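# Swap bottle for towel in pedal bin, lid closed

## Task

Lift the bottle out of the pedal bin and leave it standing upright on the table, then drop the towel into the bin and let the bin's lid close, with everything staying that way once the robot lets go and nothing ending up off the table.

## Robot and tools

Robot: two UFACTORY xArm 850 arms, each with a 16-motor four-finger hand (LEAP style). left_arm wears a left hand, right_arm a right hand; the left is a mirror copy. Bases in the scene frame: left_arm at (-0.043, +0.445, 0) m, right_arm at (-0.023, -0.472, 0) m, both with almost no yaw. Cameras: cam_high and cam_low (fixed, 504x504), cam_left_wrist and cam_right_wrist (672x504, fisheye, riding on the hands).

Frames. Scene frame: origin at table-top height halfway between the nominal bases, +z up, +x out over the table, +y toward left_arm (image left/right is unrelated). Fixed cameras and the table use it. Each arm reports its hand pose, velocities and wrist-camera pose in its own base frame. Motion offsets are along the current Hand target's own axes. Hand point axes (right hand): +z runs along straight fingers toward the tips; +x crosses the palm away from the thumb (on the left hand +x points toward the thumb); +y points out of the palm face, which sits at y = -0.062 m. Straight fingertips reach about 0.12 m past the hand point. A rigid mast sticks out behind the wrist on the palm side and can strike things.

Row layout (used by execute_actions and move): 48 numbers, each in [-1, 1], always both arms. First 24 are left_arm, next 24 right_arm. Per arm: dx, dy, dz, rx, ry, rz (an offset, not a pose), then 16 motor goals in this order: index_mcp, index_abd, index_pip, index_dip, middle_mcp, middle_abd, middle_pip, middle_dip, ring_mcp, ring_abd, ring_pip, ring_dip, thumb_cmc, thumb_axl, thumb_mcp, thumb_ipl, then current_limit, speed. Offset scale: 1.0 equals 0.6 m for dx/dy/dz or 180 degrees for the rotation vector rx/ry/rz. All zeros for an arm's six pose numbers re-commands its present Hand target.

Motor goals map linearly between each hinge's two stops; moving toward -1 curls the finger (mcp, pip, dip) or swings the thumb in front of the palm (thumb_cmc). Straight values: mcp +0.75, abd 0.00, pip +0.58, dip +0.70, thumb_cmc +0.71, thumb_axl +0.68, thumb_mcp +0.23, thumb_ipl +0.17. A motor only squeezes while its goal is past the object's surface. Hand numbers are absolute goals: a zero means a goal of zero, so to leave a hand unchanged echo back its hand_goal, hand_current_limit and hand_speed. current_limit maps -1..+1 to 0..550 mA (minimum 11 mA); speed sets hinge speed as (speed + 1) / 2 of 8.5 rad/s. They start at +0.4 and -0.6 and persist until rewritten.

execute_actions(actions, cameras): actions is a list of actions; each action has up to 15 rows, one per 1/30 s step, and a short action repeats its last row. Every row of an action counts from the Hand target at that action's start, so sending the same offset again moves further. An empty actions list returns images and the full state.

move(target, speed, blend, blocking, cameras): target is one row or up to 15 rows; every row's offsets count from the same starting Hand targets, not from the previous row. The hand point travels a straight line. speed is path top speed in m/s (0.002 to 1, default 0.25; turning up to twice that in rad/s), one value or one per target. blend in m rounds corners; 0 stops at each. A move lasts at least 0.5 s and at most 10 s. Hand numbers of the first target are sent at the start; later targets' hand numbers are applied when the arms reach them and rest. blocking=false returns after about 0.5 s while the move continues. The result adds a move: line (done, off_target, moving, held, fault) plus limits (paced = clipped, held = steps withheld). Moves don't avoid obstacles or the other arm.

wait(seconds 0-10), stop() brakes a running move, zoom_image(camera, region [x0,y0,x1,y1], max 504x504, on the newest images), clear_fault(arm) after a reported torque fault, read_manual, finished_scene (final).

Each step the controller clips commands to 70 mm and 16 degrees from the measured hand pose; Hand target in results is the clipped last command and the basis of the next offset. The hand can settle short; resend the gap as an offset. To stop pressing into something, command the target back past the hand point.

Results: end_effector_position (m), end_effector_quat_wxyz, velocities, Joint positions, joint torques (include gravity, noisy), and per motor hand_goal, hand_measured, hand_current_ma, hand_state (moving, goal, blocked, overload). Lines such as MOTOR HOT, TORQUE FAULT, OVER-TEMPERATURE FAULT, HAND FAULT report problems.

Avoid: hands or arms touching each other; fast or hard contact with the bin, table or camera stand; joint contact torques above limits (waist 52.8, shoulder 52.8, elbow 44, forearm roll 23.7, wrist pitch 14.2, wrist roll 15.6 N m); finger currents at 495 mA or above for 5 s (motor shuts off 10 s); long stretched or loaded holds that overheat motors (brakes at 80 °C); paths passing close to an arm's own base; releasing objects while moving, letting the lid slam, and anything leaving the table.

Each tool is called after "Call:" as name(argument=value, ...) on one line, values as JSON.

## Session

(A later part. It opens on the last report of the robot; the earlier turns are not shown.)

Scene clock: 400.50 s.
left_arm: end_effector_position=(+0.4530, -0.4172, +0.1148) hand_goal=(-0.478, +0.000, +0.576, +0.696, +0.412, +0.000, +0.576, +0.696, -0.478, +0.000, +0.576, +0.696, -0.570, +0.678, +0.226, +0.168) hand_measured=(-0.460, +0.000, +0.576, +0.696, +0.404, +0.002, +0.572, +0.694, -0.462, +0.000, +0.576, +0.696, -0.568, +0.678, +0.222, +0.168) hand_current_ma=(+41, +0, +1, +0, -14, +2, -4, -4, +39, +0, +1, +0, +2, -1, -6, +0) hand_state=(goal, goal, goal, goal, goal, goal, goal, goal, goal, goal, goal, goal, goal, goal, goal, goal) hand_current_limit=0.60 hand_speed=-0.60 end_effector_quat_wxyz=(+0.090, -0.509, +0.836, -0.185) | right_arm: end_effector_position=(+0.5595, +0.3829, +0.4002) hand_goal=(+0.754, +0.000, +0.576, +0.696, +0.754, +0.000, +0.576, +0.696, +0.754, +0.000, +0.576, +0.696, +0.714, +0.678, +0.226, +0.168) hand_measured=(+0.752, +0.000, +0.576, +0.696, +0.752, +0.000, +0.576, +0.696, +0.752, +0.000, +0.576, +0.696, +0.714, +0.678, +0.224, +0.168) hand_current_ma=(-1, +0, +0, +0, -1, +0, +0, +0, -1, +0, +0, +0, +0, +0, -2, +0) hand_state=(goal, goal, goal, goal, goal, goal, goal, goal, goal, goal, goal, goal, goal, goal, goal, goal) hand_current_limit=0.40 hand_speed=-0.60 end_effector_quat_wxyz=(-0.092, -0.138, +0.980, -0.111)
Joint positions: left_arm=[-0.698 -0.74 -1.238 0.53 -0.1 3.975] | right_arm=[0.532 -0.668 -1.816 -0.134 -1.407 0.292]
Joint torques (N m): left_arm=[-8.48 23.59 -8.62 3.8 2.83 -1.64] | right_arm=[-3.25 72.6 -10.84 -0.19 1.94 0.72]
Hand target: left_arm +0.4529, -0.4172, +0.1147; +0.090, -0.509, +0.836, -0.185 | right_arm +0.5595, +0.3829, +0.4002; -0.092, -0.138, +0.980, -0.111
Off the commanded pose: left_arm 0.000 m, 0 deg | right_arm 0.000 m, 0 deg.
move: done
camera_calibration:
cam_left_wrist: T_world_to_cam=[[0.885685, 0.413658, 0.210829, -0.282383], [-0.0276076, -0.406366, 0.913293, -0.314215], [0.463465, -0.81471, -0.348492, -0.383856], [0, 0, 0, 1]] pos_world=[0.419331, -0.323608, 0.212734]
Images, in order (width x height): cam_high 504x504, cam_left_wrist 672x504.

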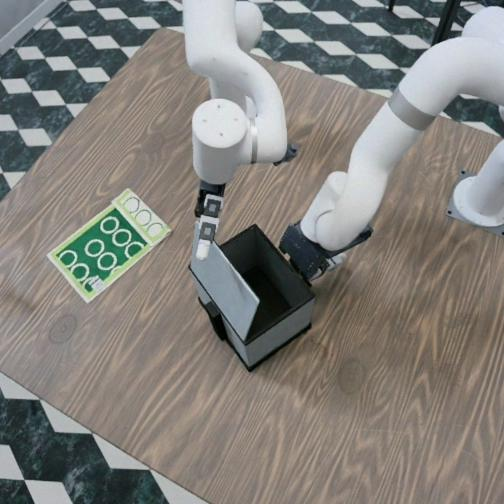

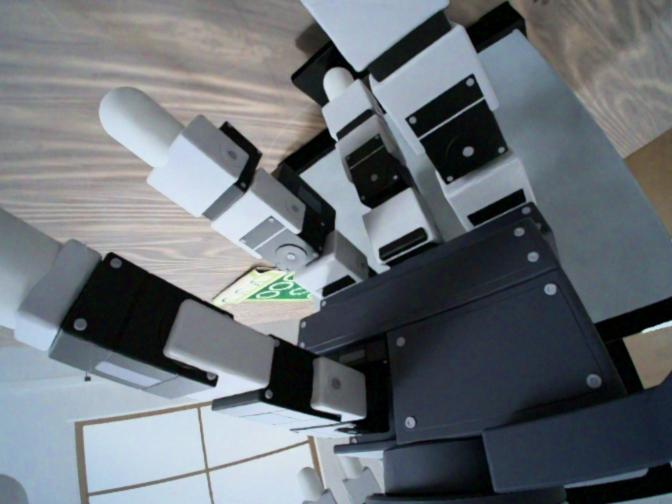

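Call:
zoom_image(camera="cam_high", region=[170, 205, 370, 375])

Call:
wait(seconds=0.1, cameras=["cam_right_wrist", "cam_low"])

Call:
zoom_image(camera="cam_right_wrist", region=[360, 0, 660, 240])

Scaled by 2.520 from the camera's 504x504 image, which has a finer 720x720 frame.

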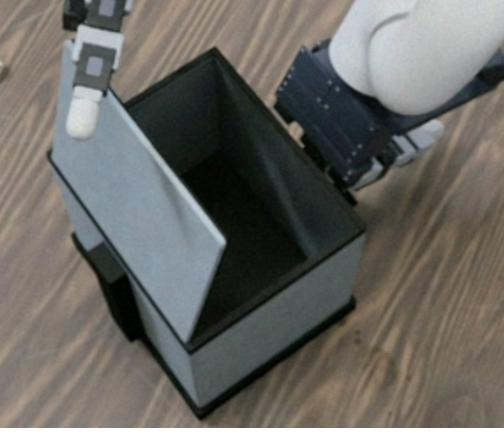

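Scene clock: 403.63 s.
left_arm: end_effector_position=(+0.4529, -0.4172, +0.1148) hand_goal=(-0.478, +0.000, +0.576, +0.696, +0.412, +0.000, +0.576, +0.696, -0.478, +0.000, +0.576, +0.696, -0.570, +0.678, +0.226, +0.168) hand_measured=(-0.460, +0.000, +0.576, +0.696, +0.404, +0.002, +0.572, +0.694, -0.462, +0.000, +0.576, +0.696, -0.568, +0.678, +0.222, +0.168) hand_current_ma=(+41, +0, +1, +0, -13, +2, -4, -4, +39, +0, +1, +0, +2, -1, -6, +0) hand_state=(goal, goal, goal, goal, goal, goal, goal, goal, goal, goal, goal, goal, goal, goal, goal, goal) hand_current_limit=0.60 hand_speed=-0.60 end_effector_quat_wxyz=(+0.090, -0.509, +0.836, -0.185) | right_arm: end_effector_position=(+0.5595, +0.3829, +0.4002) hand_goal=(+0.754, +0.000, +0.576, +0.696, +0.754, +0.000, +0.576, +0.696, +0.754, +0.000, +0.576, +0.696, +0.714, +0.678, +0.226, +0.168) hand_measured=(+0.752, +0.000, +0.576, +0.696, +0.752, +0.000, +0.576, +0.696, +0.752, +0.000, +0.576, +0.696, +0.714, +0.678, +0.224, +0.168) hand_current_ma=(-1, +0, +0, +0, -1, +0, +0, +0, -1, +0, +0, +0, +0, +0, -2, +0) hand_state=(goal, goal, goal, goal, goal, goal, goal, goal, goal, goal, goal, goal, goal, goal, goal, goal) hand_current_limit=0.40 hand_speed=-0.60 end_effector_quat_wxyz=(-0.092, -0.138, +0.980, -0.111)
Joint positions: left_arm=[-0.698 -0.74 -1.238 0.53 -0.1 3.975] | right_arm=[0.532 -0.668 -1.816 -0.134 -1.407 0.292]
Joint torques (N m): left_arm=[-8.13 33.9 -8.13 3.67 0.66 -1.53] | right_arm=[-4.65 73.21 -11.25 0.01 1.92 0.6]
Hand target: left_arm +0.4529, -0.4172, +0.1147; +0.090, -0.509, +0.836, -0.185 | right_arm +0.5595, +0.3829, +0.4002; -0.092, -0.138, +0.980, -0.111
Off the commanded pose: left_arm 0.000 m, 0 deg | right_arm 0.000 m, 0 deg.
wait: 0.10 s; at rest from the start
camera_calibration:
cam_right_wrist: T_world_to_cam=[[0.490201, 0.824029, -0.284039, -0.451262], [0.705253, -0.183497, 0.684797, -0.645563], [0.512173, -0.536008, -0.671099, 0.312264], [0, 0, 0, 1]] pos_world=[0.516561, 0.42077, 0.523464]
Images, in order (width x height): cam_low 504x504, cam_right_wrist 672x504.

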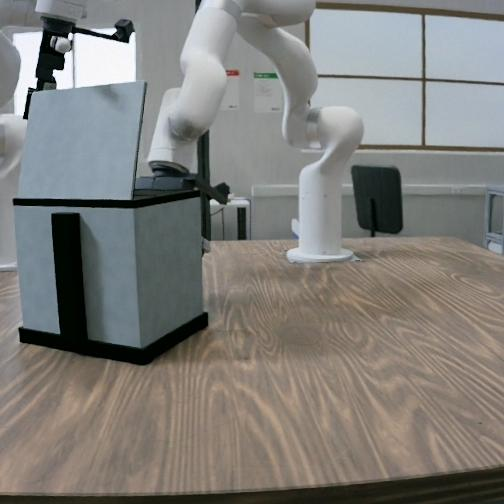

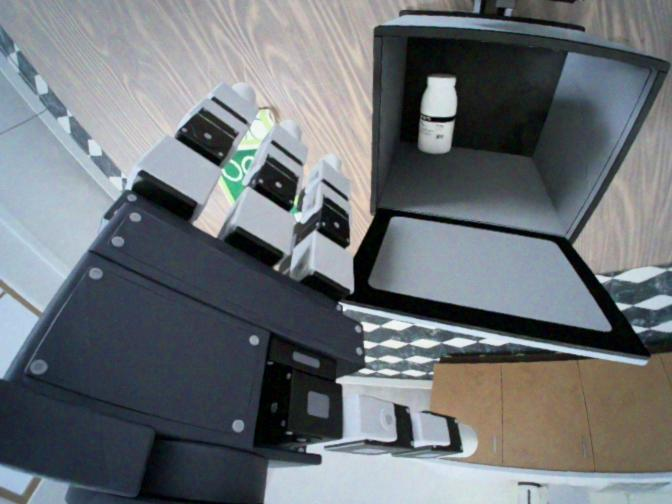

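Scaled by 1.680 from the camera's 672x504 image, which has a finer 960x720 frame.

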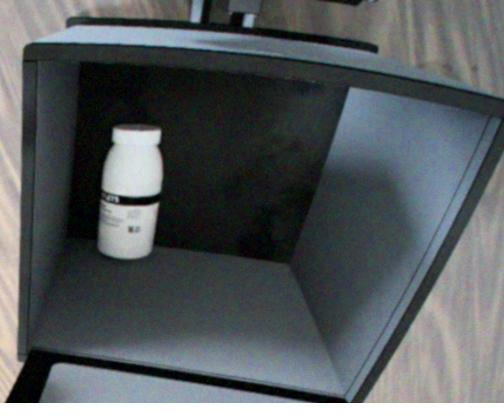

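Call:
move(target=[[0,0.004,-0.0092,0,0,0, -0.479,0,0.576,0.696, 0.411,0,0.576,0.696, -0.479,0,0.576,0.696, -0.571,0.678,0.226,0.168, 0.6,-0.955, 0,0,0,0,0,0, 0.754,0,0.576,0.696,0.754,0,0.576,0.696,0.754,0,0.576,0.696,0.714,0.678,0.226,0.168,0.4,-0.6],[0,-0.0157,0.0337,0.1222,0,0, -0.479,0,0.576,0.696, 0.411,0,0.576,0.696, -0.479,0,0.576,0.696, -0.571,0.678,0.226,0.168, 0.6,-0.955, 0,0,0,0,0,0, 0.754,0,0.576,0.696,0.754,0,0.576,0.696,0.754,0,0.576,0.696,0.714,0.678,0.226,0.168,0.4,-0.6]], speed=0.1, cameras=["cam_left_wrist","cam_high"])

Call:
zoom_image(camera="cam_left_wrist", region=[240, 0, 460, 180])

Scene clock: 460.63 s.
left_arm: end_effector_position=(+0.4675, -0.4255, +0.1002) hand_goal=(-0.478, +0.000, +0.576, +0.696, +0.412, +0.000, +0.576, +0.696, -0.478, +0.000, +0.576, +0.696, -0.570, +0.678, +0.226, +0.168) hand_measured=(-0.462, +0.000, +0.576, +0.696, +0.400, -0.004, +0.572, +0.692, -0.464, +0.000, +0.576, +0.696, -0.570, +0.678, +0.222, +0.168) hand_current_ma=(+34, +0, +1, +0, -25, -4, -7, -4, +32, +0, +1, +0, +1, -1, -6, +0) hand_state=(goal, goal, goal, goal, goal, goal, goal, goal, goal, goal, goal, goal, goal, goal, goal, goal) hand_current_limit=0.60 hand_speed=-0.95 end_effector_quat_wxyz=(+0.186, -0.482, +0.785, -0.341) | right_arm: end_effector_position=(+0.5595, +0.3829, +0.4002) hand_goal=(+0.754, +0.000, +0.576, +0.696, +0.754, +0.000, +0.576, +0.696, +0.754, +0.000, +0.576, +0.696, +0.714, +0.678, +0.226, +0.168) hand_measured=(+0.752, +0.000, +0.576, +0.696, +0.752, +0.000, +0.576, +0.696, +0.752, +0.000, +0.576, +0.696, +0.714, +0.678, +0.224, +0.168) hand_current_ma=(-1, +0, +0, +0, -1, +0, +0, +0, -1, +0, +0, +0, +0, +0, -2, +0) hand_state=(goal, goal, goal, goal, goal, goal, goal, goal, goal, goal, goal, goal, goal, goal, goal, goal) hand_current_limit=0.40 hand_speed=-0.60 end_effector_quat_wxyz=(-0.092, -0.138, +0.980, -0.111)
Joint positions: left_arm=[-0.729 -0.685 -1.023 -0.33 0.471 4.81] | right_arm=[0.532 -0.668 -1.816 -0.134 -1.407 0.292]
Joint torques (N m): left_arm=[-7.25 25.3 -23.44 -1.65 4.05 1.56] | right_arm=[-3.75 72.75 -11.59 -0.12 1.79 0.64]
Hand target: left_arm +0.4674, -0.4255, +0.1000; +0.186, -0.482, +0.785, -0.341 | right_arm +0.5595, +0.3829, +0.4002; -0.092, -0.138, +0.980, -0.111
Off the commanded pose: left_arm 0.000 m, 0 deg | right_arm 0.000 m, 0 deg.
move: done
camera_calibration:
cam_left_wrist: T_world_to_cam=[[0.771363, 0.482527, 0.414931, -0.226437], [-0.336577, -0.24403, 0.909486, -0.0899292], [0.540107, -0.8412, -0.025828, -0.481841], [0, 0, 0, 1]] pos_world=[0.404643, -0.318008, 0.1633]
Images, in order (width x height): cam_high 504x504, cam_left_wrist 672x504.

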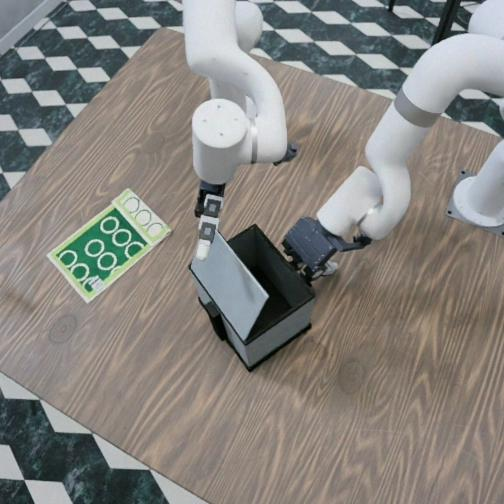

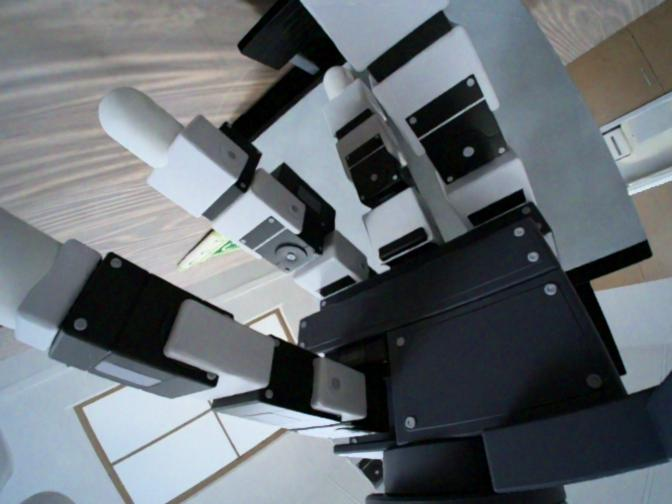

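Scaled by 2.291 from the camera's 672x504 image, which has a finer 960x720 frame.

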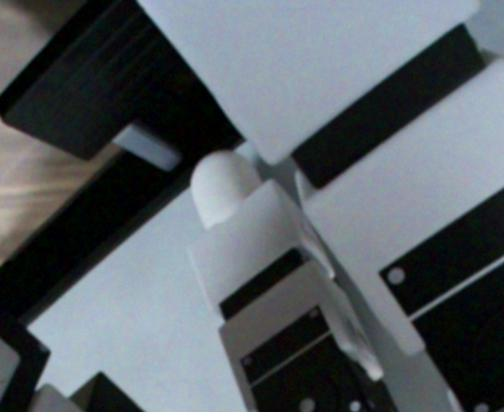

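Call:
move(target=[0,-0.0118,-0.0117,0,0,0, -0.479,0,0.576,0.696, 0.137,0,0.576,0.696, -0.479,0,0.576,0.696, -0.571,0.678,0.226,0.168, 0.6,-0.8, 0,0,0,0,0,0, 0.754,0,0.576,0.696,0.754,0,0.576,0.696,0.754,0,0.576,0.696,0.714,0.678,0.226,0.168,0.4,-0.6], speed=0.1, cameras=["cam_left_wrist"])

Call:
zoom_image(camera="cam_left_wrist", region=[200, 0, 460, 200])

Scene clock: 471.73 s.
left_arm: end_effector_position=(+0.4675, -0.4251, +0.1100) hand_goal=(-0.478, +0.000, +0.576, +0.696, +0.138, +0.000, +0.576, +0.696, -0.478, +0.000, +0.576, +0.696, -0.570, +0.678, +0.226, +0.168) hand_measured=(-0.462, +0.000, +0.576, +0.696, +0.140, -0.004, +0.572, +0.692, -0.464, +0.000, +0.576, +0.696, -0.570, +0.678, +0.222, +0.168) hand_current_ma=(+34, +0, +1, +0, +1, -4, -4, -4, +32, +0, +1, +0, +1, -1, -6, +0) hand_state=(goal, goal, goal, goal, goal, goal, goal, goal, goal, goal, goal, goal, goal, goal, goal, goal) hand_current_limit=0.60 hand_speed=-0.80 end_effector_quat_wxyz=(+0.186, -0.482, +0.785, -0.341) | right_arm: end_effector_position=(+0.5595, +0.3829, +0.4002) hand_goal=(+0.754, +0.000, +0.576, +0.696, +0.754, +0.000, +0.576, +0.696, +0.754, +0.000, +0.576, +0.696, +0.714, +0.678, +0.226, +0.168) hand_measured=(+0.752, +0.000, +0.576, +0.696, +0.752, +0.000, +0.576, +0.696, +0.752, +0.000, +0.576, +0.696, +0.714, +0.678, +0.224, +0.168) hand_current_ma=(-1, +0, +0, +0, -1, +0, +0, +0, -1, +0, +0, +0, +0, +0, -2, +0) hand_state=(goal, goal, goal, goal, goal, goal, goal, goal, goal, goal, goal, goal, goal, goal, goal, goal) hand_current_limit=0.40 hand_speed=-0.60 end_effector_quat_wxyz=(-0.092, -0.138, +0.980, -0.111)
Joint positions: left_arm=[-0.728 -0.665 -1.02 -0.34 0.455 4.823] | right_arm=[0.532 -0.668 -1.816 -0.134 -1.407 0.292]
Joint torques (N m): left_arm=[8.19 52.12 -9.45 -1.16 -2.33 1.62] | right_arm=[-4.31 72.8 -11.42 0.21 0.82 0.53]
Hand target: left_arm +0.4676, -0.4251, +0.1100; +0.186, -0.482, +0.785, -0.341 | right_arm +0.5595, +0.3829, +0.4002; -0.092, -0.138, +0.980, -0.111
Off the commanded pose: left_arm 0.000 m, 0 deg | right_arm 0.000 m, 0 deg.
move: done
camera_calibration:
cam_left_wrist: T_world_to_cam=[[0.771417, 0.482464, 0.414901, -0.230733], [-0.336456, -0.244168, 0.909494, -0.0988389], [0.540104, -0.841196, -0.0260276, -0.481215], [0, 0, 0, 1]] pos_world=[0.404643, -0.317609, 0.1731]
Images, in order (width x height): cam_left_wrist 672x504.

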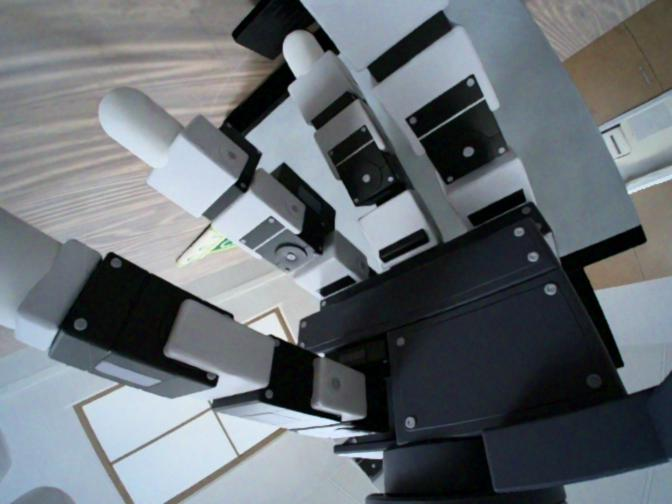

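Scaled by 1.938 from the camera's 672x504 image, which has a finer 960x720 frame.

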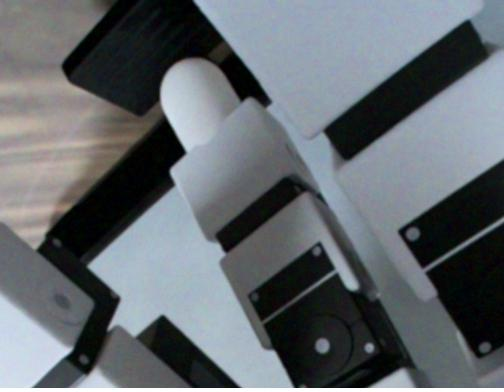

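Call:
move(target=[[-0.0098,0.0092,-0.0098,0,0,0, -0.479,0,0.576,0.696, 0.137,0,0.576,0.696, -0.479,0,0.576,0.696, -0.571,0.678,0.226,0.168, 0.6,-0.8, 0,0,0,0,0,0, 0.754,0,0.576,0.696,0.754,0,0.576,0.696,0.754,0,0.576,0.696,0.714,0.678,0.226,0.168,0.4,-0.6],[-0.0107,0.0258,0.0065,0,0,0, -0.479,0,0.576,0.696, 0.137,0,0.576,0.696, -0.479,0,0.576,0.696, -0.571,0.678,0.226,0.168, 0.6,-0.8, 0,0,0,0,0,0, 0.754,0,0.576,0.696,0.754,0,0.576,0.696,0.754,0,0.576,0.696,0.714,0.678,0.226,0.168,0.4,-0.6]], speed=0.06, cameras=["cam_left_wrist","cam_high","cam_right_wrist"])

Call:
zoom_image(camera="cam_left_wrist", region=[200, 0, 460, 200])

Call:
zoom_image(camera="cam_high", region=[170, 205, 370, 375])

Scene clock: 519.70 s.
left_arm: end_effector_position=(+0.4632, -0.4162, +0.0960) hand_goal=(-0.478, +0.000, +0.576, +0.696, +0.138, +0.000, +0.576, +0.696, -0.478, +0.000, +0.576, +0.696, -0.570, +0.678, +0.226, +0.168) hand_measured=(-0.464, +0.000, +0.576, +0.696, +0.136, -0.004, +0.572, +0.692, -0.464, +0.000, +0.576, +0.696, -0.570, +0.678, +0.222, +0.168) hand_current_ma=(+33, +0, +1, +0, -2, -4, -4, -4, +31, +0, +1, +0, +1, -1, -6, +0) hand_state=(goal, goal, goal, goal, goal, goal, goal, goal, goal, goal, goal, goal, goal, goal, goal, goal) hand_current_limit=0.60 hand_speed=-0.80 end_effector_quat_wxyz=(+0.186, -0.482, +0.785, -0.341) | right_arm: end_effector_position=(+0.5595, +0.3829, +0.4002) hand_goal=(+0.754, +0.000, +0.576, +0.696, +0.754, +0.000, +0.576, +0.696, +0.754, +0.000, +0.576, +0.696, +0.714, +0.678, +0.226, +0.168) hand_measured=(+0.752, +0.000, +0.576, +0.696, +0.752, +0.000, +0.576, +0.696, +0.752, +0.000, +0.576, +0.696, +0.714, +0.678, +0.224, +0.168) hand_current_ma=(-1, +0, +0, +0, -1, +0, +0, +0, -1, +0, +0, +0, +0, +0, -2, +0) hand_state=(goal, goal, goal, goal, goal, goal, goal, goal, goal, goal, goal, goal, goal, goal, goal, goal) hand_current_limit=0.40 hand_speed=-0.60 end_effector_quat_wxyz=(-0.092, -0.138, +0.980, -0.111)
Joint positions: left_arm=[-0.721 -0.679 -0.996 -0.305 0.49 4.791] | right_arm=[0.532 -0.668 -1.816 -0.134 -1.407 0.292]
Joint torques (N m): left_arm=[6.78 23.37 -22.06 3.7 3.58 -1.56] | right_arm=[-3.47 72.84 -10.83 0.11 0.08 0.53]
Hand target: left_arm +0.4632, -0.4161, +0.0960; +0.186, -0.482, +0.785, -0.341 | right_arm +0.5595, +0.3829, +0.4002; -0.092, -0.138, +0.980, -0.111
Off the commanded pose: left_arm 0.000 m, 0 deg | right_arm 0.000 m, 0 deg.
move: done
camera_calibration:
cam_left_wrist: T_world_to_cam=[[0.771301, 0.482585, 0.414977, -0.225871], [-0.336534, -0.244179, 0.909462, -0.0854377], [0.540222, -0.841123, -0.0259293, -0.471808], [0, 0, 0, 1]] pos_world=[0.400343, -0.308709, 0.1592]
cam_right_wrist: T_world_to_cam=[[0.490236, 0.824021, -0.284005, -0.451294], [0.705228, -0.183537, 0.684812, -0.645541], [0.512173, -0.536007, -0.671099, 0.312263], [0, 0, 0, 1]] pos_world=[0.516561, 0.42077, 0.523464]
Images, in order (width x height): cam_high 504x504, cam_left_wrist 672x504, cam_right_wrist 672x504.

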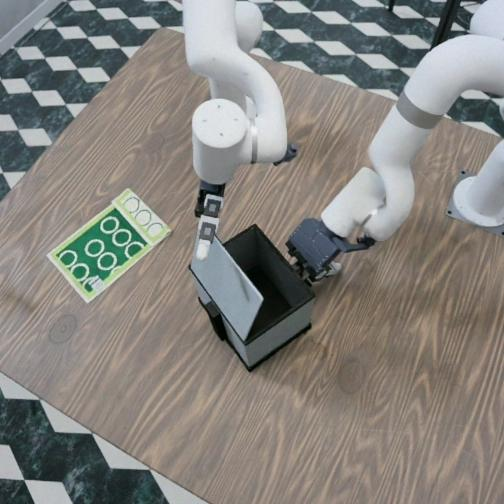

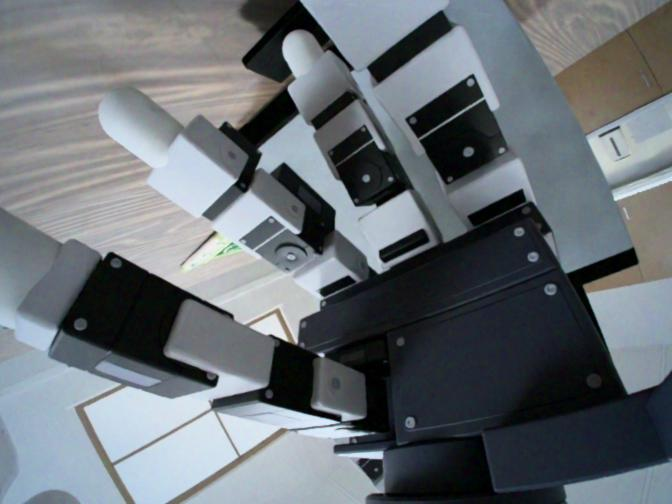

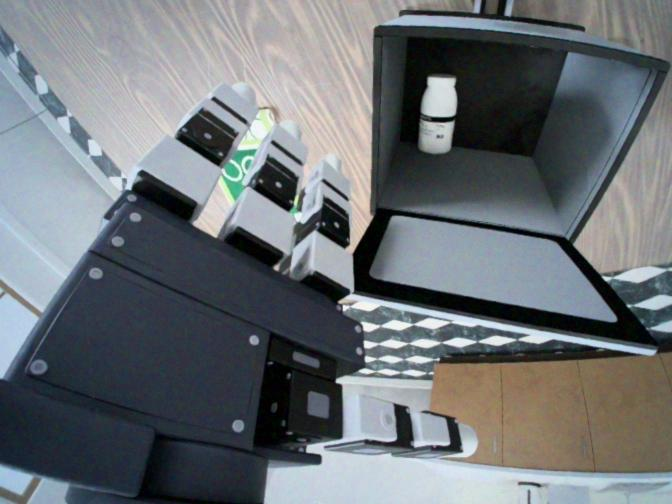

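Scaled by 1.938 from the camera's 672x504 image, which has a finer 960x720 frame.

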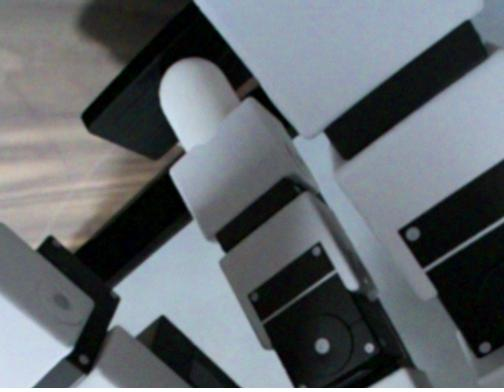

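Scaled by 2.520 from the camera's 504x504 image, which has a finer 720x720 frame.

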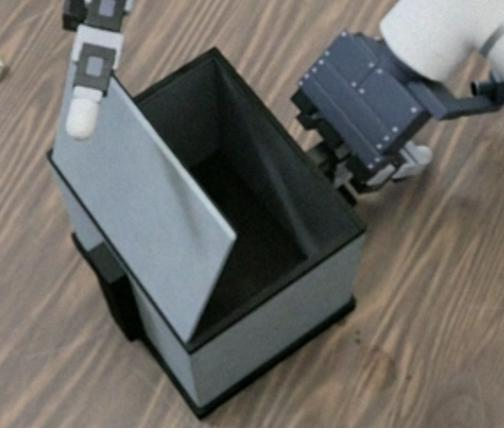

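Call:
move(target=[-0.0004,0.0072,0.007,0,0,0, -0.479,0,0.576,0.696, 0.137,0,0.576,0.696, -0.479,0,0.576,0.696, -0.571,0.678,0.226,0.168, 0.6,-0.8, 0,0,0,0,0,0, 0.754,0,0.576,0.696,0.754,0,0.576,0.696,0.754,0,0.576,0.696,0.714,0.678,0.226,0.168,0.4,-0.6], speed=0.04, cameras=["cam_high"])

Call:
zoom_image(camera="cam_high", region=[170, 205, 370, 375])

Scene clock: 527.90 s.
left_arm: end_effector_position=(+0.4635, -0.4164, +0.0906) hand_goal=(-0.478, +0.000, +0.576, +0.696, +0.138, +0.000, +0.576, +0.696, -0.478, +0.000, +0.576, +0.696, -0.570, +0.678, +0.226, +0.168) hand_measured=(-0.464, +0.000, +0.576, +0.696, +0.132, -0.002, +0.572, +0.690, -0.464, +0.000, +0.576, +0.696, -0.570, +0.678, +0.222, +0.168) hand_current_ma=(+33, +0, +1, +0, -12, -3, -6, -11, +31, +0, +1, +0, +1, -1, -6, +0) hand_state=(goal, goal, goal, goal, goal, goal, goal, goal, goal, goal, goal, goal, goal, goal, goal, goal) hand_current_limit=0.60 hand_speed=-0.80 end_effector_quat_wxyz=(+0.186, -0.482, +0.785, -0.342) | right_arm: end_effector_position=(+0.5595, +0.3829, +0.4002) hand_goal=(+0.754, +0.000, +0.576, +0.696, +0.754, +0.000, +0.576, +0.696, +0.754, +0.000, +0.576, +0.696, +0.714, +0.678, +0.226, +0.168) hand_measured=(+0.752, +0.000, +0.576, +0.696, +0.752, +0.000, +0.576, +0.696, +0.752, +0.000, +0.576, +0.696, +0.714, +0.678, +0.224, +0.168) hand_current_ma=(-1, +0, +0, +0, -1, +0, +0, +0, -1, +0, +0, +0, +0, +0, -2, +0) hand_state=(goal, goal, goal, goal, goal, goal, goal, goal, goal, goal, goal, goal, goal, goal, goal, goal) hand_current_limit=0.40 hand_speed=-0.60 end_effector_quat_wxyz=(-0.092, -0.138, +0.980, -0.111)
Joint positions: left_arm=[-0.721 -0.691 -0.998 -0.299 0.501 4.784] | right_arm=[0.532 -0.668 -1.816 -0.134 -1.407 0.292]
Joint torques (N m): left_arm=[7.5 -2.76 -5.86 3.48 -2.28 -1.5] | right_arm=[-3.96 72.8 -11.58 -0.18 -0.6 0.6]
Hand target: left_arm +0.4632, -0.4161, +0.0899; +0.186, -0.482, +0.785, -0.341 | right_arm +0.5595, +0.3829, +0.4002; -0.092, -0.138, +0.980, -0.111
Off the commanded pose: left_arm 0.001 m, 0 deg | right_arm 0.000 m, 0 deg.
move: done
Images, in order (width x height): cam_high 504x504.

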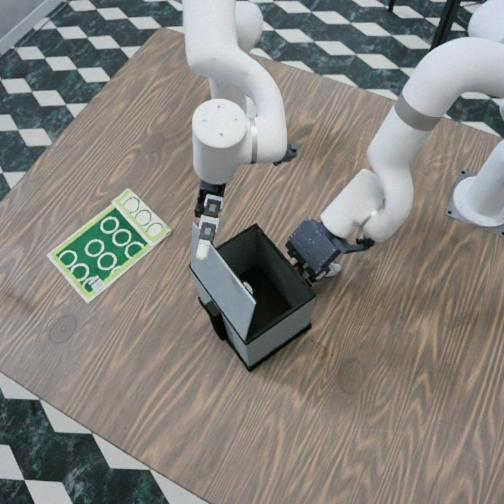

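Scaled by 2.520 from the camera's 504x504 image, which has a finer 720x720 frame.

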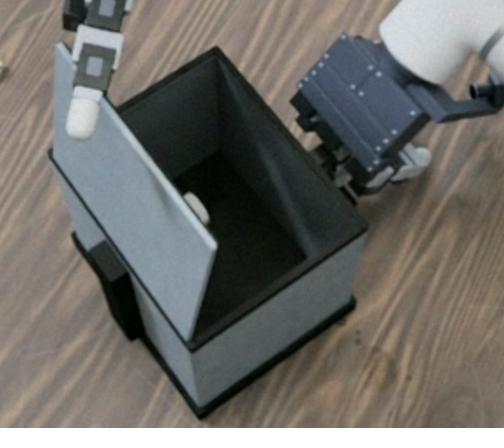

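Call:
move(target=[0,0,0,0,0,0, -0.479,0,0.576,0.696, 0.137,0,0.576,0.696, -0.479,0,0.576,0.696, -0.571,0.678,0.226,0.168, 0.6,-0.8, -0.0167,0.0997,-0.0237,-0.0237,-0.0928,-0.3089, 0.754,0,0.576,0.696,-0.479,0,-0.737,0.696,0.754,-0.1,0.576,0.696,-0.571,0.678,-0.449,-0.157,0.5,-0.6], cameras=["cam_high","cam_right_wrist","cam_low"])

Call:
zoom_image(camera="cam_right_wrist", region=[200, 0, 600, 300])

Scene clock: 582.33 s.
left_arm: end_effector_position=(+0.4634, -0.4163, +0.0904) hand_goal=(-0.478, +0.000, +0.576, +0.696, +0.138, +0.000, +0.576, +0.696, -0.478, +0.000, +0.576, +0.696, -0.570, +0.678, +0.226, +0.168) hand_measured=(-0.464, +0.000, +0.576, +0.696, +0.132, -0.002, +0.572, +0.690, -0.464, +0.000, +0.576, +0.696, -0.570, +0.678, +0.222, +0.168) hand_current_ma=(+33, +0, +1, +0, -11, -3, -6, -11, +31, +0, +1, +0, +1, -1, -6, +0) hand_state=(goal, goal, goal, goal, goal, goal, goal, goal, goal, goal, goal, goal, goal, goal, goal, goal) hand_current_limit=0.60 hand_speed=-0.80 end_effector_quat_wxyz=(+0.186, -0.482, +0.785, -0.341) | right_arm: end_effector_position=(+0.5539, +0.4450, +0.4003) hand_goal=(+0.754, +0.000, +0.576, +0.696, -0.478, +0.000, -0.736, +0.696, +0.754, -0.100, +0.576, +0.696, -0.570, +0.678, -0.448, -0.156) hand_measured=(+0.752, +0.000, +0.576, +0.696, -0.460, +0.000, -0.732, +0.696, +0.752, -0.096, +0.576, +0.696, -0.566, +0.678, -0.448, -0.154) hand_current_ma=(-1, +0, +0, +0, +28, +0, +3, +0, -1, +2, +0, +0, +2, +0, +0, +2) hand_state=(goal, goal, goal, goal, goal, goal, goal, goal, goal, goal, goal, goal, goal, goal, goal, goal) hand_current_limit=0.50 hand_speed=-0.60 end_effector_quat_wxyz=(+0.000, -0.588, +0.809, +0.001)
Joint positions: left_arm=[-0.721 -0.691 -0.998 -0.299 0.5 4.784] | right_arm=[0.564 -0.843 -2.068 0.001 -1.225 -0.694]
Joint torques (N m): left_arm=[-2.4 -2.83 -6.19 2.7 -3.09 -1.59] | right_arm=[7.89 53.88 -16.52 2.12 -2.39 -1.46]
Hand target: left_arm +0.4632, -0.4161, +0.0899; +0.186, -0.482, +0.785, -0.341 | right_arm +0.5538, +0.4450, +0.4003; +0.000, -0.588, +0.809, +0.001
Off the commanded pose: left_arm 0.001 m, 0 deg | right_arm 0.000 m, 0 deg.
move: done
camera_calibration:
cam_right_wrist: T_world_to_cam=[[-0.425793, 0.904818, 0.00219965, -0.14291], [0.630284, 0.294856, 0.718193, -0.814921], [0.649185, 0.307188, -0.69584, -0.0927404], [0, 0, 0, 1]] pos_world=[0.512988, 0.39808, 0.521053]
Images, in order (width x height): cam_high 504x504, cam_low 504x504, cam_right_wrist 672x504.

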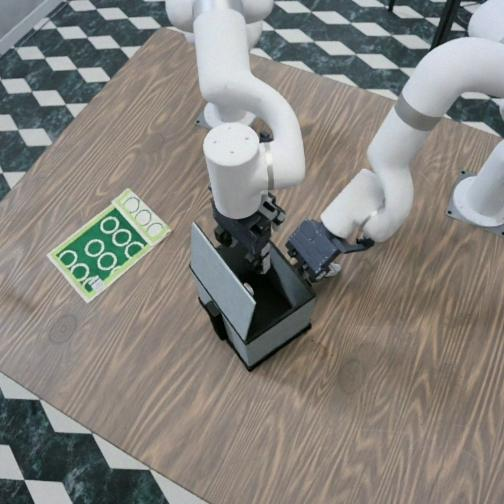

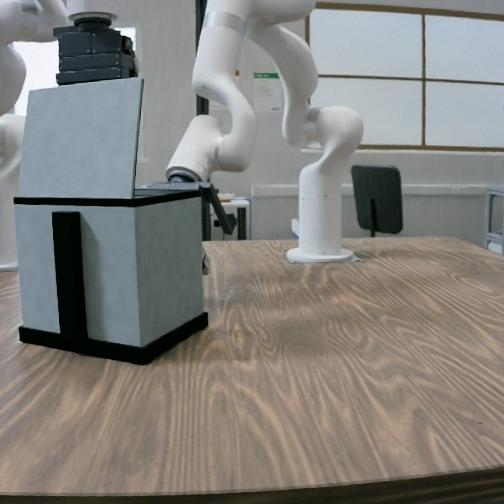

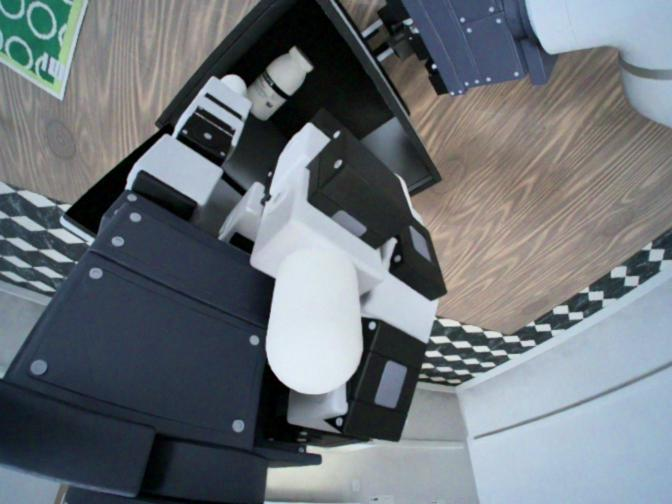

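Scaled by 1.260 from the camera's 672x504 image, which has a finer 960x720 frame.

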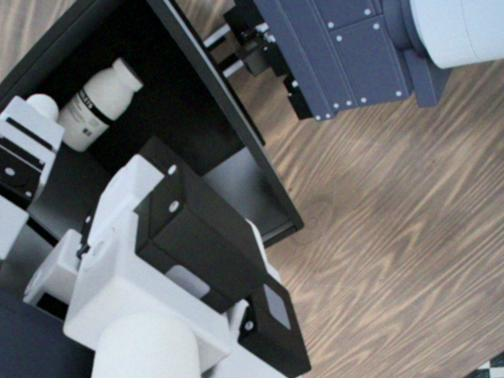

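Call:
move(target=[0,0,0,0,0,0, -0.479,0,0.576,0.696, 0.137,0,0.576,0.696, -0.479,0,0.576,0.696, -0.571,0.678,0.226,0.168, 0.6,-0.8, 0.009,-0.01,0.2167,0,0,0, 0.754,0,0.576,0.696,-0.479,0,-0.737,0.696,0.754,-0.1,0.576,0.696,-0.571,0.678,-0.449,-0.157,0.5,-0.6], speed=0.15, cameras=["cam_high","cam_right_wrist"])

Call:
zoom_image(camera="cam_right_wrist", region=[150, 0, 550, 300])

Call:
zoom_image(camera="cam_high", region=[170, 205, 370, 375])

Scene clock: 612.40 s.
left_arm: end_effector_position=(+0.4634, -0.4163, +0.0905) hand_goal=(-0.478, +0.000, +0.576, +0.696, +0.138, +0.000, +0.576, +0.696, -0.478, +0.000, +0.576, +0.696, -0.570, +0.678, +0.226, +0.168) hand_measured=(-0.464, +0.000, +0.576, +0.696, +0.132, -0.002, +0.572, +0.690, -0.464, +0.000, +0.576, +0.696, -0.570, +0.678, +0.222, +0.168) hand_current_ma=(+33, +0, +1, +0, -11, -3, -6, -11, +31, +0, +1, +0, +1, -1, -6, +0) hand_state=(goal, goal, goal, goal, goal, goal, goal, goal, goal, goal, goal, goal, goal, goal, goal, goal) hand_current_limit=0.60 hand_speed=-0.80 end_effector_quat_wxyz=(+0.186, -0.482, +0.785, -0.342) | right_arm: end_effector_position=(+0.5577, +0.4381, +0.2704) hand_goal=(+0.754, +0.000, +0.576, +0.696, -0.478, +0.000, -0.736, +0.696, +0.754, -0.100, +0.576, +0.696, -0.570, +0.678, -0.448, -0.156) hand_measured=(+0.752, +0.000, +0.576, +0.696, -0.462, +0.000, -0.732, +0.696, +0.752, -0.096, +0.576, +0.696, -0.566, +0.678, -0.448, -0.154) hand_current_ma=(-1, +0, +0, +0, +26, +0, +3, +0, -1, +2, +0, +0, +2, +0, +0, +2) hand_state=(goal, goal, goal, goal, goal, goal, goal, goal, goal, goal, goal, goal, goal, goal, goal, goal) hand_current_limit=0.50 hand_speed=-0.60 end_effector_quat_wxyz=(+0.000, -0.588, +0.809, +0.001)
Joint positions: left_arm=[-0.721 -0.691 -0.998 -0.299 0.5 4.784] | right_arm=[0.553 -0.902 -1.875 0.001 -0.974 -0.705]
Joint torques (N m): left_arm=[-8.18 -2.38 -6.66 1.98 -2.48 -1.41] | right_arm=[-5.4 54.3 -9.72 1.85 2.16 -1.37]
Hand target: left_arm +0.4632, -0.4161, +0.0899; +0.186, -0.482, +0.785, -0.341 | right_arm +0.5577, +0.4381, +0.2703; +0.000, -0.588, +0.809, +0.001
Off the commanded pose: left_arm 0.001 m, 0 deg | right_arm 0.000 m, 0 deg.
move: done
camera_calibration:
cam_right_wrist: T_world_to_cam=[[-0.425788, 0.904821, 0.00199647, -0.134645], [0.630591, 0.295158, 0.7178, -0.722174], [0.648891, 0.306889, -0.696247, -0.183114], [0, 0, 0, 1]] pos_world=[0.516888, 0.391181, 0.391152]
Images, in order (width x height): cam_high 504x504, cam_right_wrist 672x504.

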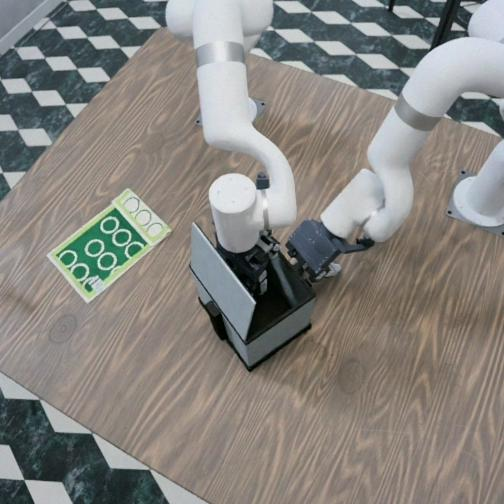

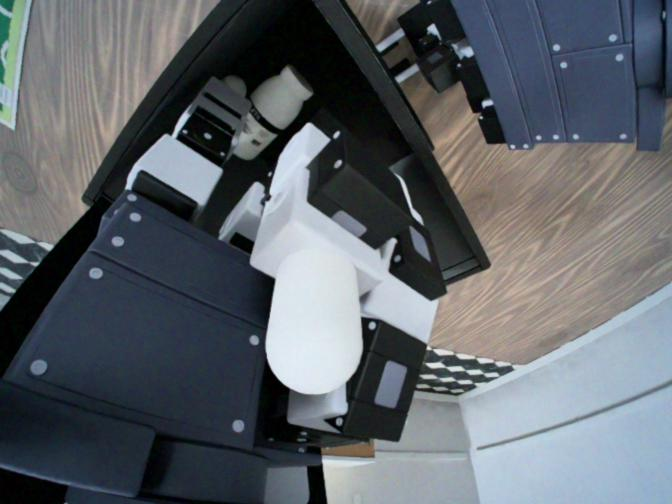

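Scaled by 1.260 from the camera's 672x504 image, which has a finer 960x720 frame.

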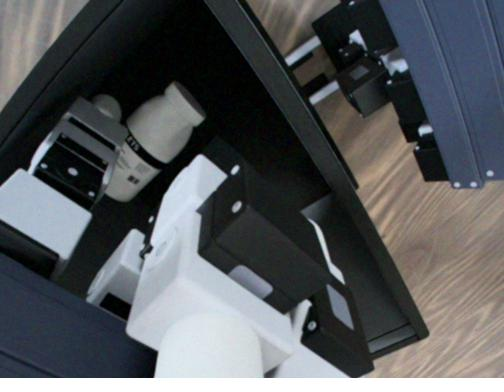

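Scaled by 2.520 from the camera's 504x504 image, which has a finer 720x720 frame.

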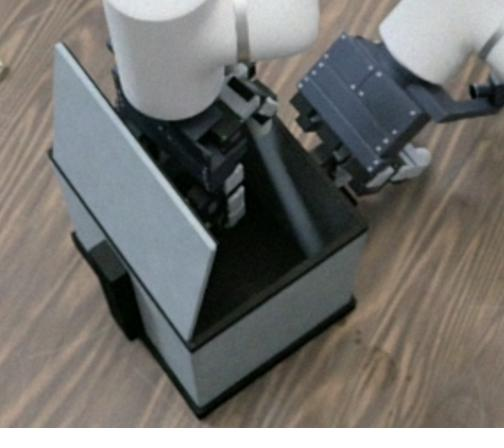

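Call:
move(target=[0,0,0,0,0,0, -0.479,0,0.576,0.696, 0.137,0,0.576,0.696, -0.479,0,0.576,0.696, -0.571,0.678,0.226,0.168, 0.6,-0.8, -0.0123,-0.0072,0.1383,0,0,0, 0.754,0,0.576,0.696,-0.479,0,-0.737,0.696,0.754,0,0.576,0.696,-0.571,0.678,-0.449,-0.157,0.5,-0.6], speed=0.1, cameras=["cam_high","cam_right_wrist"])

Call:
zoom_image(camera="cam_right_wrist", region=[150, 0, 450, 240])

Call:
zoom_image(camera="cam_high", region=[170, 205, 370, 375])

Scene clock: 638.77 s.
left_arm: end_effector_position=(+0.4634, -0.4163, +0.0905) hand_goal=(-0.478, +0.000, +0.576, +0.696, +0.138, +0.000, +0.576, +0.696, -0.478, +0.000, +0.576, +0.696, -0.570, +0.678, +0.226, +0.168) hand_measured=(-0.464, +0.000, +0.576, +0.696, +0.132, -0.002, +0.572, +0.690, -0.464, +0.000, +0.576, +0.696, -0.570, +0.678, +0.222, +0.168) hand_current_ma=(+33, +0, +1, +0, -11, -3, -6, -11, +31, +0, +1, +0, +1, -1, -6, +0) hand_state=(goal, goal, goal, goal, goal, goal, goal, goal, goal, goal, goal, goal, goal, goal, goal, goal) hand_current_limit=0.60 hand_speed=-0.80 end_effector_quat_wxyz=(+0.186, -0.482, +0.785, -0.342) | right_arm: end_effector_position=(+0.5640, +0.4438, +0.1874) hand_goal=(+0.754, +0.000, +0.576, +0.696, -0.478, +0.000, -0.736, +0.696, +0.754, +0.000, +0.576, +0.696, -0.570, +0.678, -0.448, -0.156) hand_measured=(+0.752, +0.000, +0.576, +0.696, -0.462, +0.000, -0.732, +0.696, +0.752, -0.002, +0.576, +0.696, -0.566, +0.678, -0.448, -0.154) hand_current_ma=(-1, +0, +0, +0, +26, +0, +3, +0, -1, -2, +0, +0, +2, +0, +0, +2) hand_state=(goal, goal, goal, goal, goal, goal, goal, goal, goal, goal, goal, goal, goal, goal, goal, goal) hand_current_limit=0.50 hand_speed=-0.60 end_effector_quat_wxyz=(+0.000, -0.588, +0.809, +0.001)
Joint positions: left_arm=[-0.721 -0.691 -0.998 -0.299 0.5 4.784] | right_arm=[0.555 -1.01 -1.869 0.001 -0.86 -0.703]
Joint torques (N m): left_arm=[-8.74 -3 -6.31 1.39 -2.62 -1.47] | right_arm=[8.13 57.46 -15.5 2.09 2.06 1.17]
Hand target: left_arm +0.4632, -0.4161, +0.0899; +0.186, -0.482, +0.785, -0.341 | right_arm +0.5640, +0.4438, +0.1873; +0.000, -0.588, +0.809, +0.001
Off the commanded pose: left_arm 0.001 m, 0 deg | right_arm 0.000 m, 0 deg.
move: done
camera_calibration:
cam_right_wrist: T_world_to_cam=[[-0.425789, 0.90482, 0.00205596, -0.136972], [0.630649, 0.295139, 0.717756, -0.668262], [0.648834, 0.306909, -0.696291, -0.246704], [0, 0, 0, 1]] pos_world=[0.523188, 0.396881, 0.308153]
Images, in order (width x height): cam_high 504x504, cam_right_wrist 672x504.

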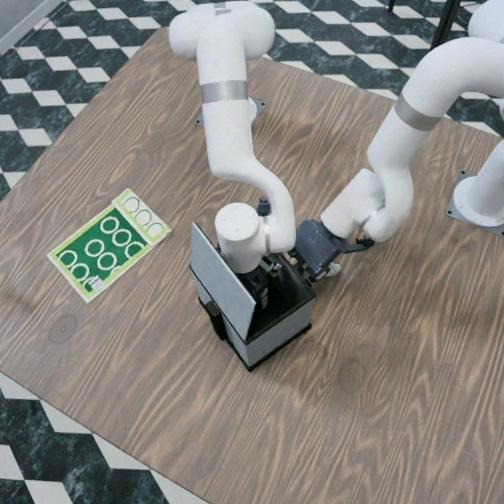

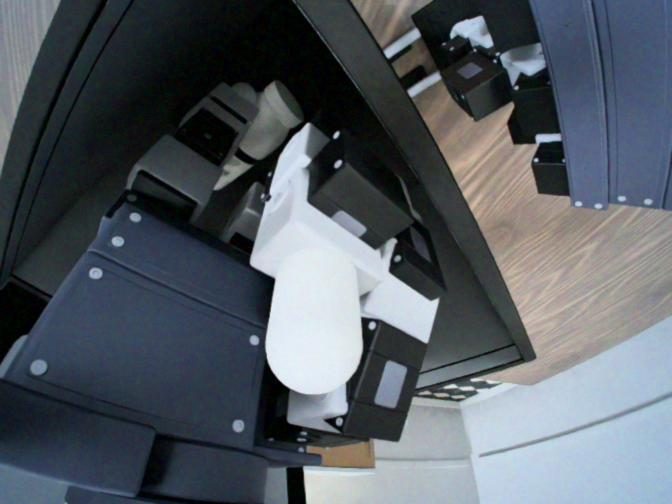

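Scaled by 1.680 from the camera's 672x504 image, which has a finer 960x720 frame.

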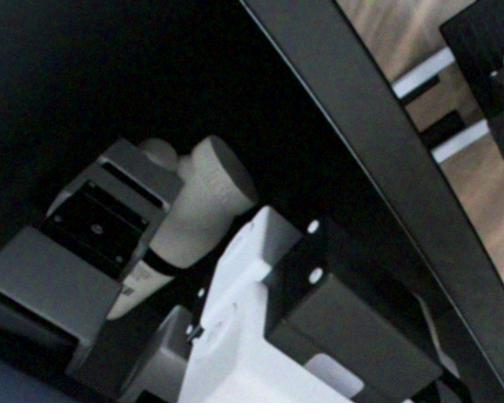

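Scaled by 2.520 from the camera's 504x504 image, which has a finer 720x720 frame.

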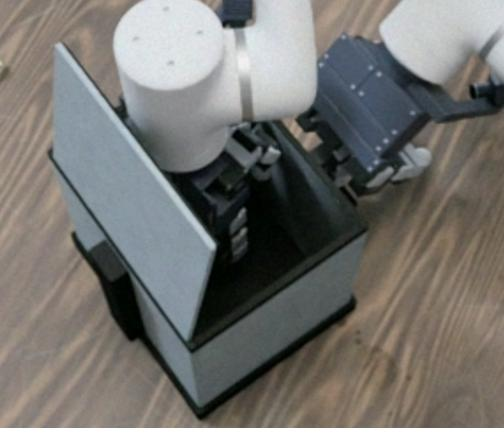

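Call:
move(target=[[0,0,0,0,0,0, -0.479,0,0.576,0.696, 0.137,0,0.576,0.696, -0.479,0,0.576,0.696, -0.571,0.678,0.226,0.168, 0.6,-0.8, 0.019,-0.0121,0,0,0,0, 0.754,0,0.576,0.696,-0.479,0,-0.737,0.696,0.754,0,0.576,0.696,-0.571,0.678,-0.449,-0.157,0.5,-0.6],[0,0,0,0,0,0, -0.479,0,0.576,0.696, 0.137,0,0.576,0.696, -0.479,0,0.576,0.696, -0.571,0.678,0.226,0.168, 0.6,-0.8, 0.019,-0.0121,0.04,0,0,0, 0.754,0,0.576,0.696,-0.479,0,-0.737,0.696,0.754,0,0.576,0.696,-0.571,0.678,-0.449,-0.157,0.5,-0.6]], speed=0.06, cameras=["cam_high","cam_right_wrist"])

Call:
zoom_image(camera="cam_right_wrist", region=[150, 0, 450, 240])

Call:
zoom_image(camera="cam_high", region=[170, 205, 370, 375])

Scene clock: 668.67 s.
left_arm: end_effector_position=(+0.4634, -0.4163, +0.0905) hand_goal=(-0.478, +0.000, +0.576, +0.696, +0.138, +0.000, +0.576, +0.696, -0.478, +0.000, +0.576, +0.696, -0.570, +0.678, +0.226, +0.168) hand_measured=(-0.464, +0.000, +0.576, +0.696, +0.132, -0.002, +0.572, +0.690, -0.464, +0.000, +0.576, +0.696, -0.570, +0.678, +0.222, +0.168) hand_current_ma=(+33, +0, +1, +0, -11, -3, -6, -11, +31, +0, +1, +0, +1, -1, -6, +0) hand_state=(goal, goal, goal, goal, goal, goal, goal, goal, goal, goal, goal, goal, goal, goal, goal, goal) hand_current_limit=0.60 hand_speed=-0.80 end_effector_quat_wxyz=(+0.186, -0.482, +0.785, -0.342) | right_arm: end_effector_position=(+0.5673, +0.4307, +0.1633) hand_goal=(+0.754, +0.000, +0.576, +0.696, -0.478, +0.000, -0.736, +0.696, +0.754, +0.000, +0.576, +0.696, -0.570, +0.678, -0.448, -0.156) hand_measured=(+0.752, +0.000, +0.576, +0.696, -0.462, +0.000, -0.732, +0.696, +0.752, -0.002, +0.576, +0.696, -0.566, +0.678, -0.448, -0.154) hand_current_ma=(-1, +0, +0, +0, +26, +0, +3, +0, -1, -2, +0, +0, +2, +0, +0, +2) hand_state=(goal, goal, goal, goal, goal, goal, goal, goal, goal, goal, goal, goal, goal, goal, goal, goal) hand_current_limit=0.50 hand_speed=-0.60 end_effector_quat_wxyz=(+0.000, -0.588, +0.809, +0.001)
Joint positions: left_arm=[-0.721 -0.691 -0.998 -0.299 0.5 4.784] | right_arm=[0.538 -1.027 -1.844 0.001 -0.817 -0.72]
Joint torques (N m): left_arm=[-8.3 -2.5 -6.14 0.63 -2.56 -1.46] | right_arm=[-5.05 57.16 -10.53 1.96 2.17 -1.5]
Hand target: left_arm +0.4632, -0.4161, +0.0899; +0.186, -0.482, +0.785, -0.341 | right_arm +0.5673, +0.4307, +0.1633; +0.000, -0.588, +0.809, +0.001
Off the commanded pose: left_arm 0.001 m, 0 deg | right_arm 0.000 m, 0 deg.
move: done
camera_calibration:
cam_right_wrist: T_world_to_cam=[[-0.425789, 0.90482, 0.00205672, -0.123622], [0.630697, 0.295161, 0.717706, -0.649332], [0.648788, 0.306888, -0.696343, -0.261554], [0, 0, 0, 1]] pos_world=[0.526588, 0.383781, 0.284153]
Images, in order (width x height): cam_high 504x504, cam_right_wrist 672x504.

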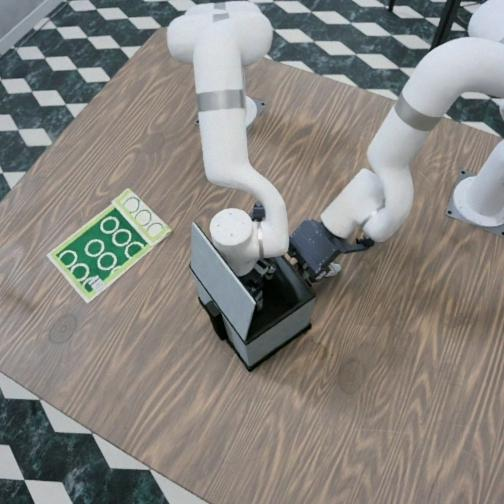

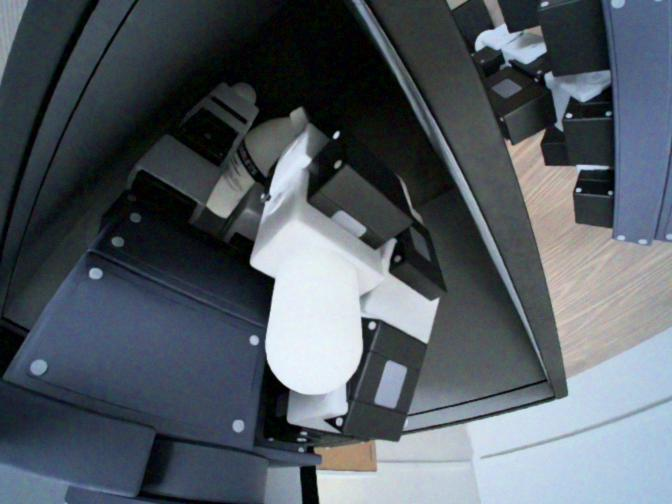

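Scaled by 1.680 from the camera's 672x504 image, which has a finer 960x720 frame.

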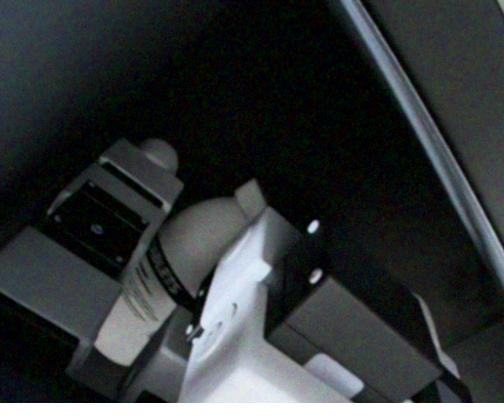

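Scaled by 2.520 from the camera's 504x504 image, which has a finer 720x720 frame.

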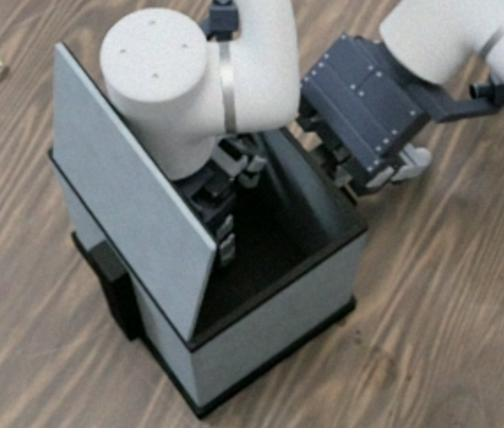

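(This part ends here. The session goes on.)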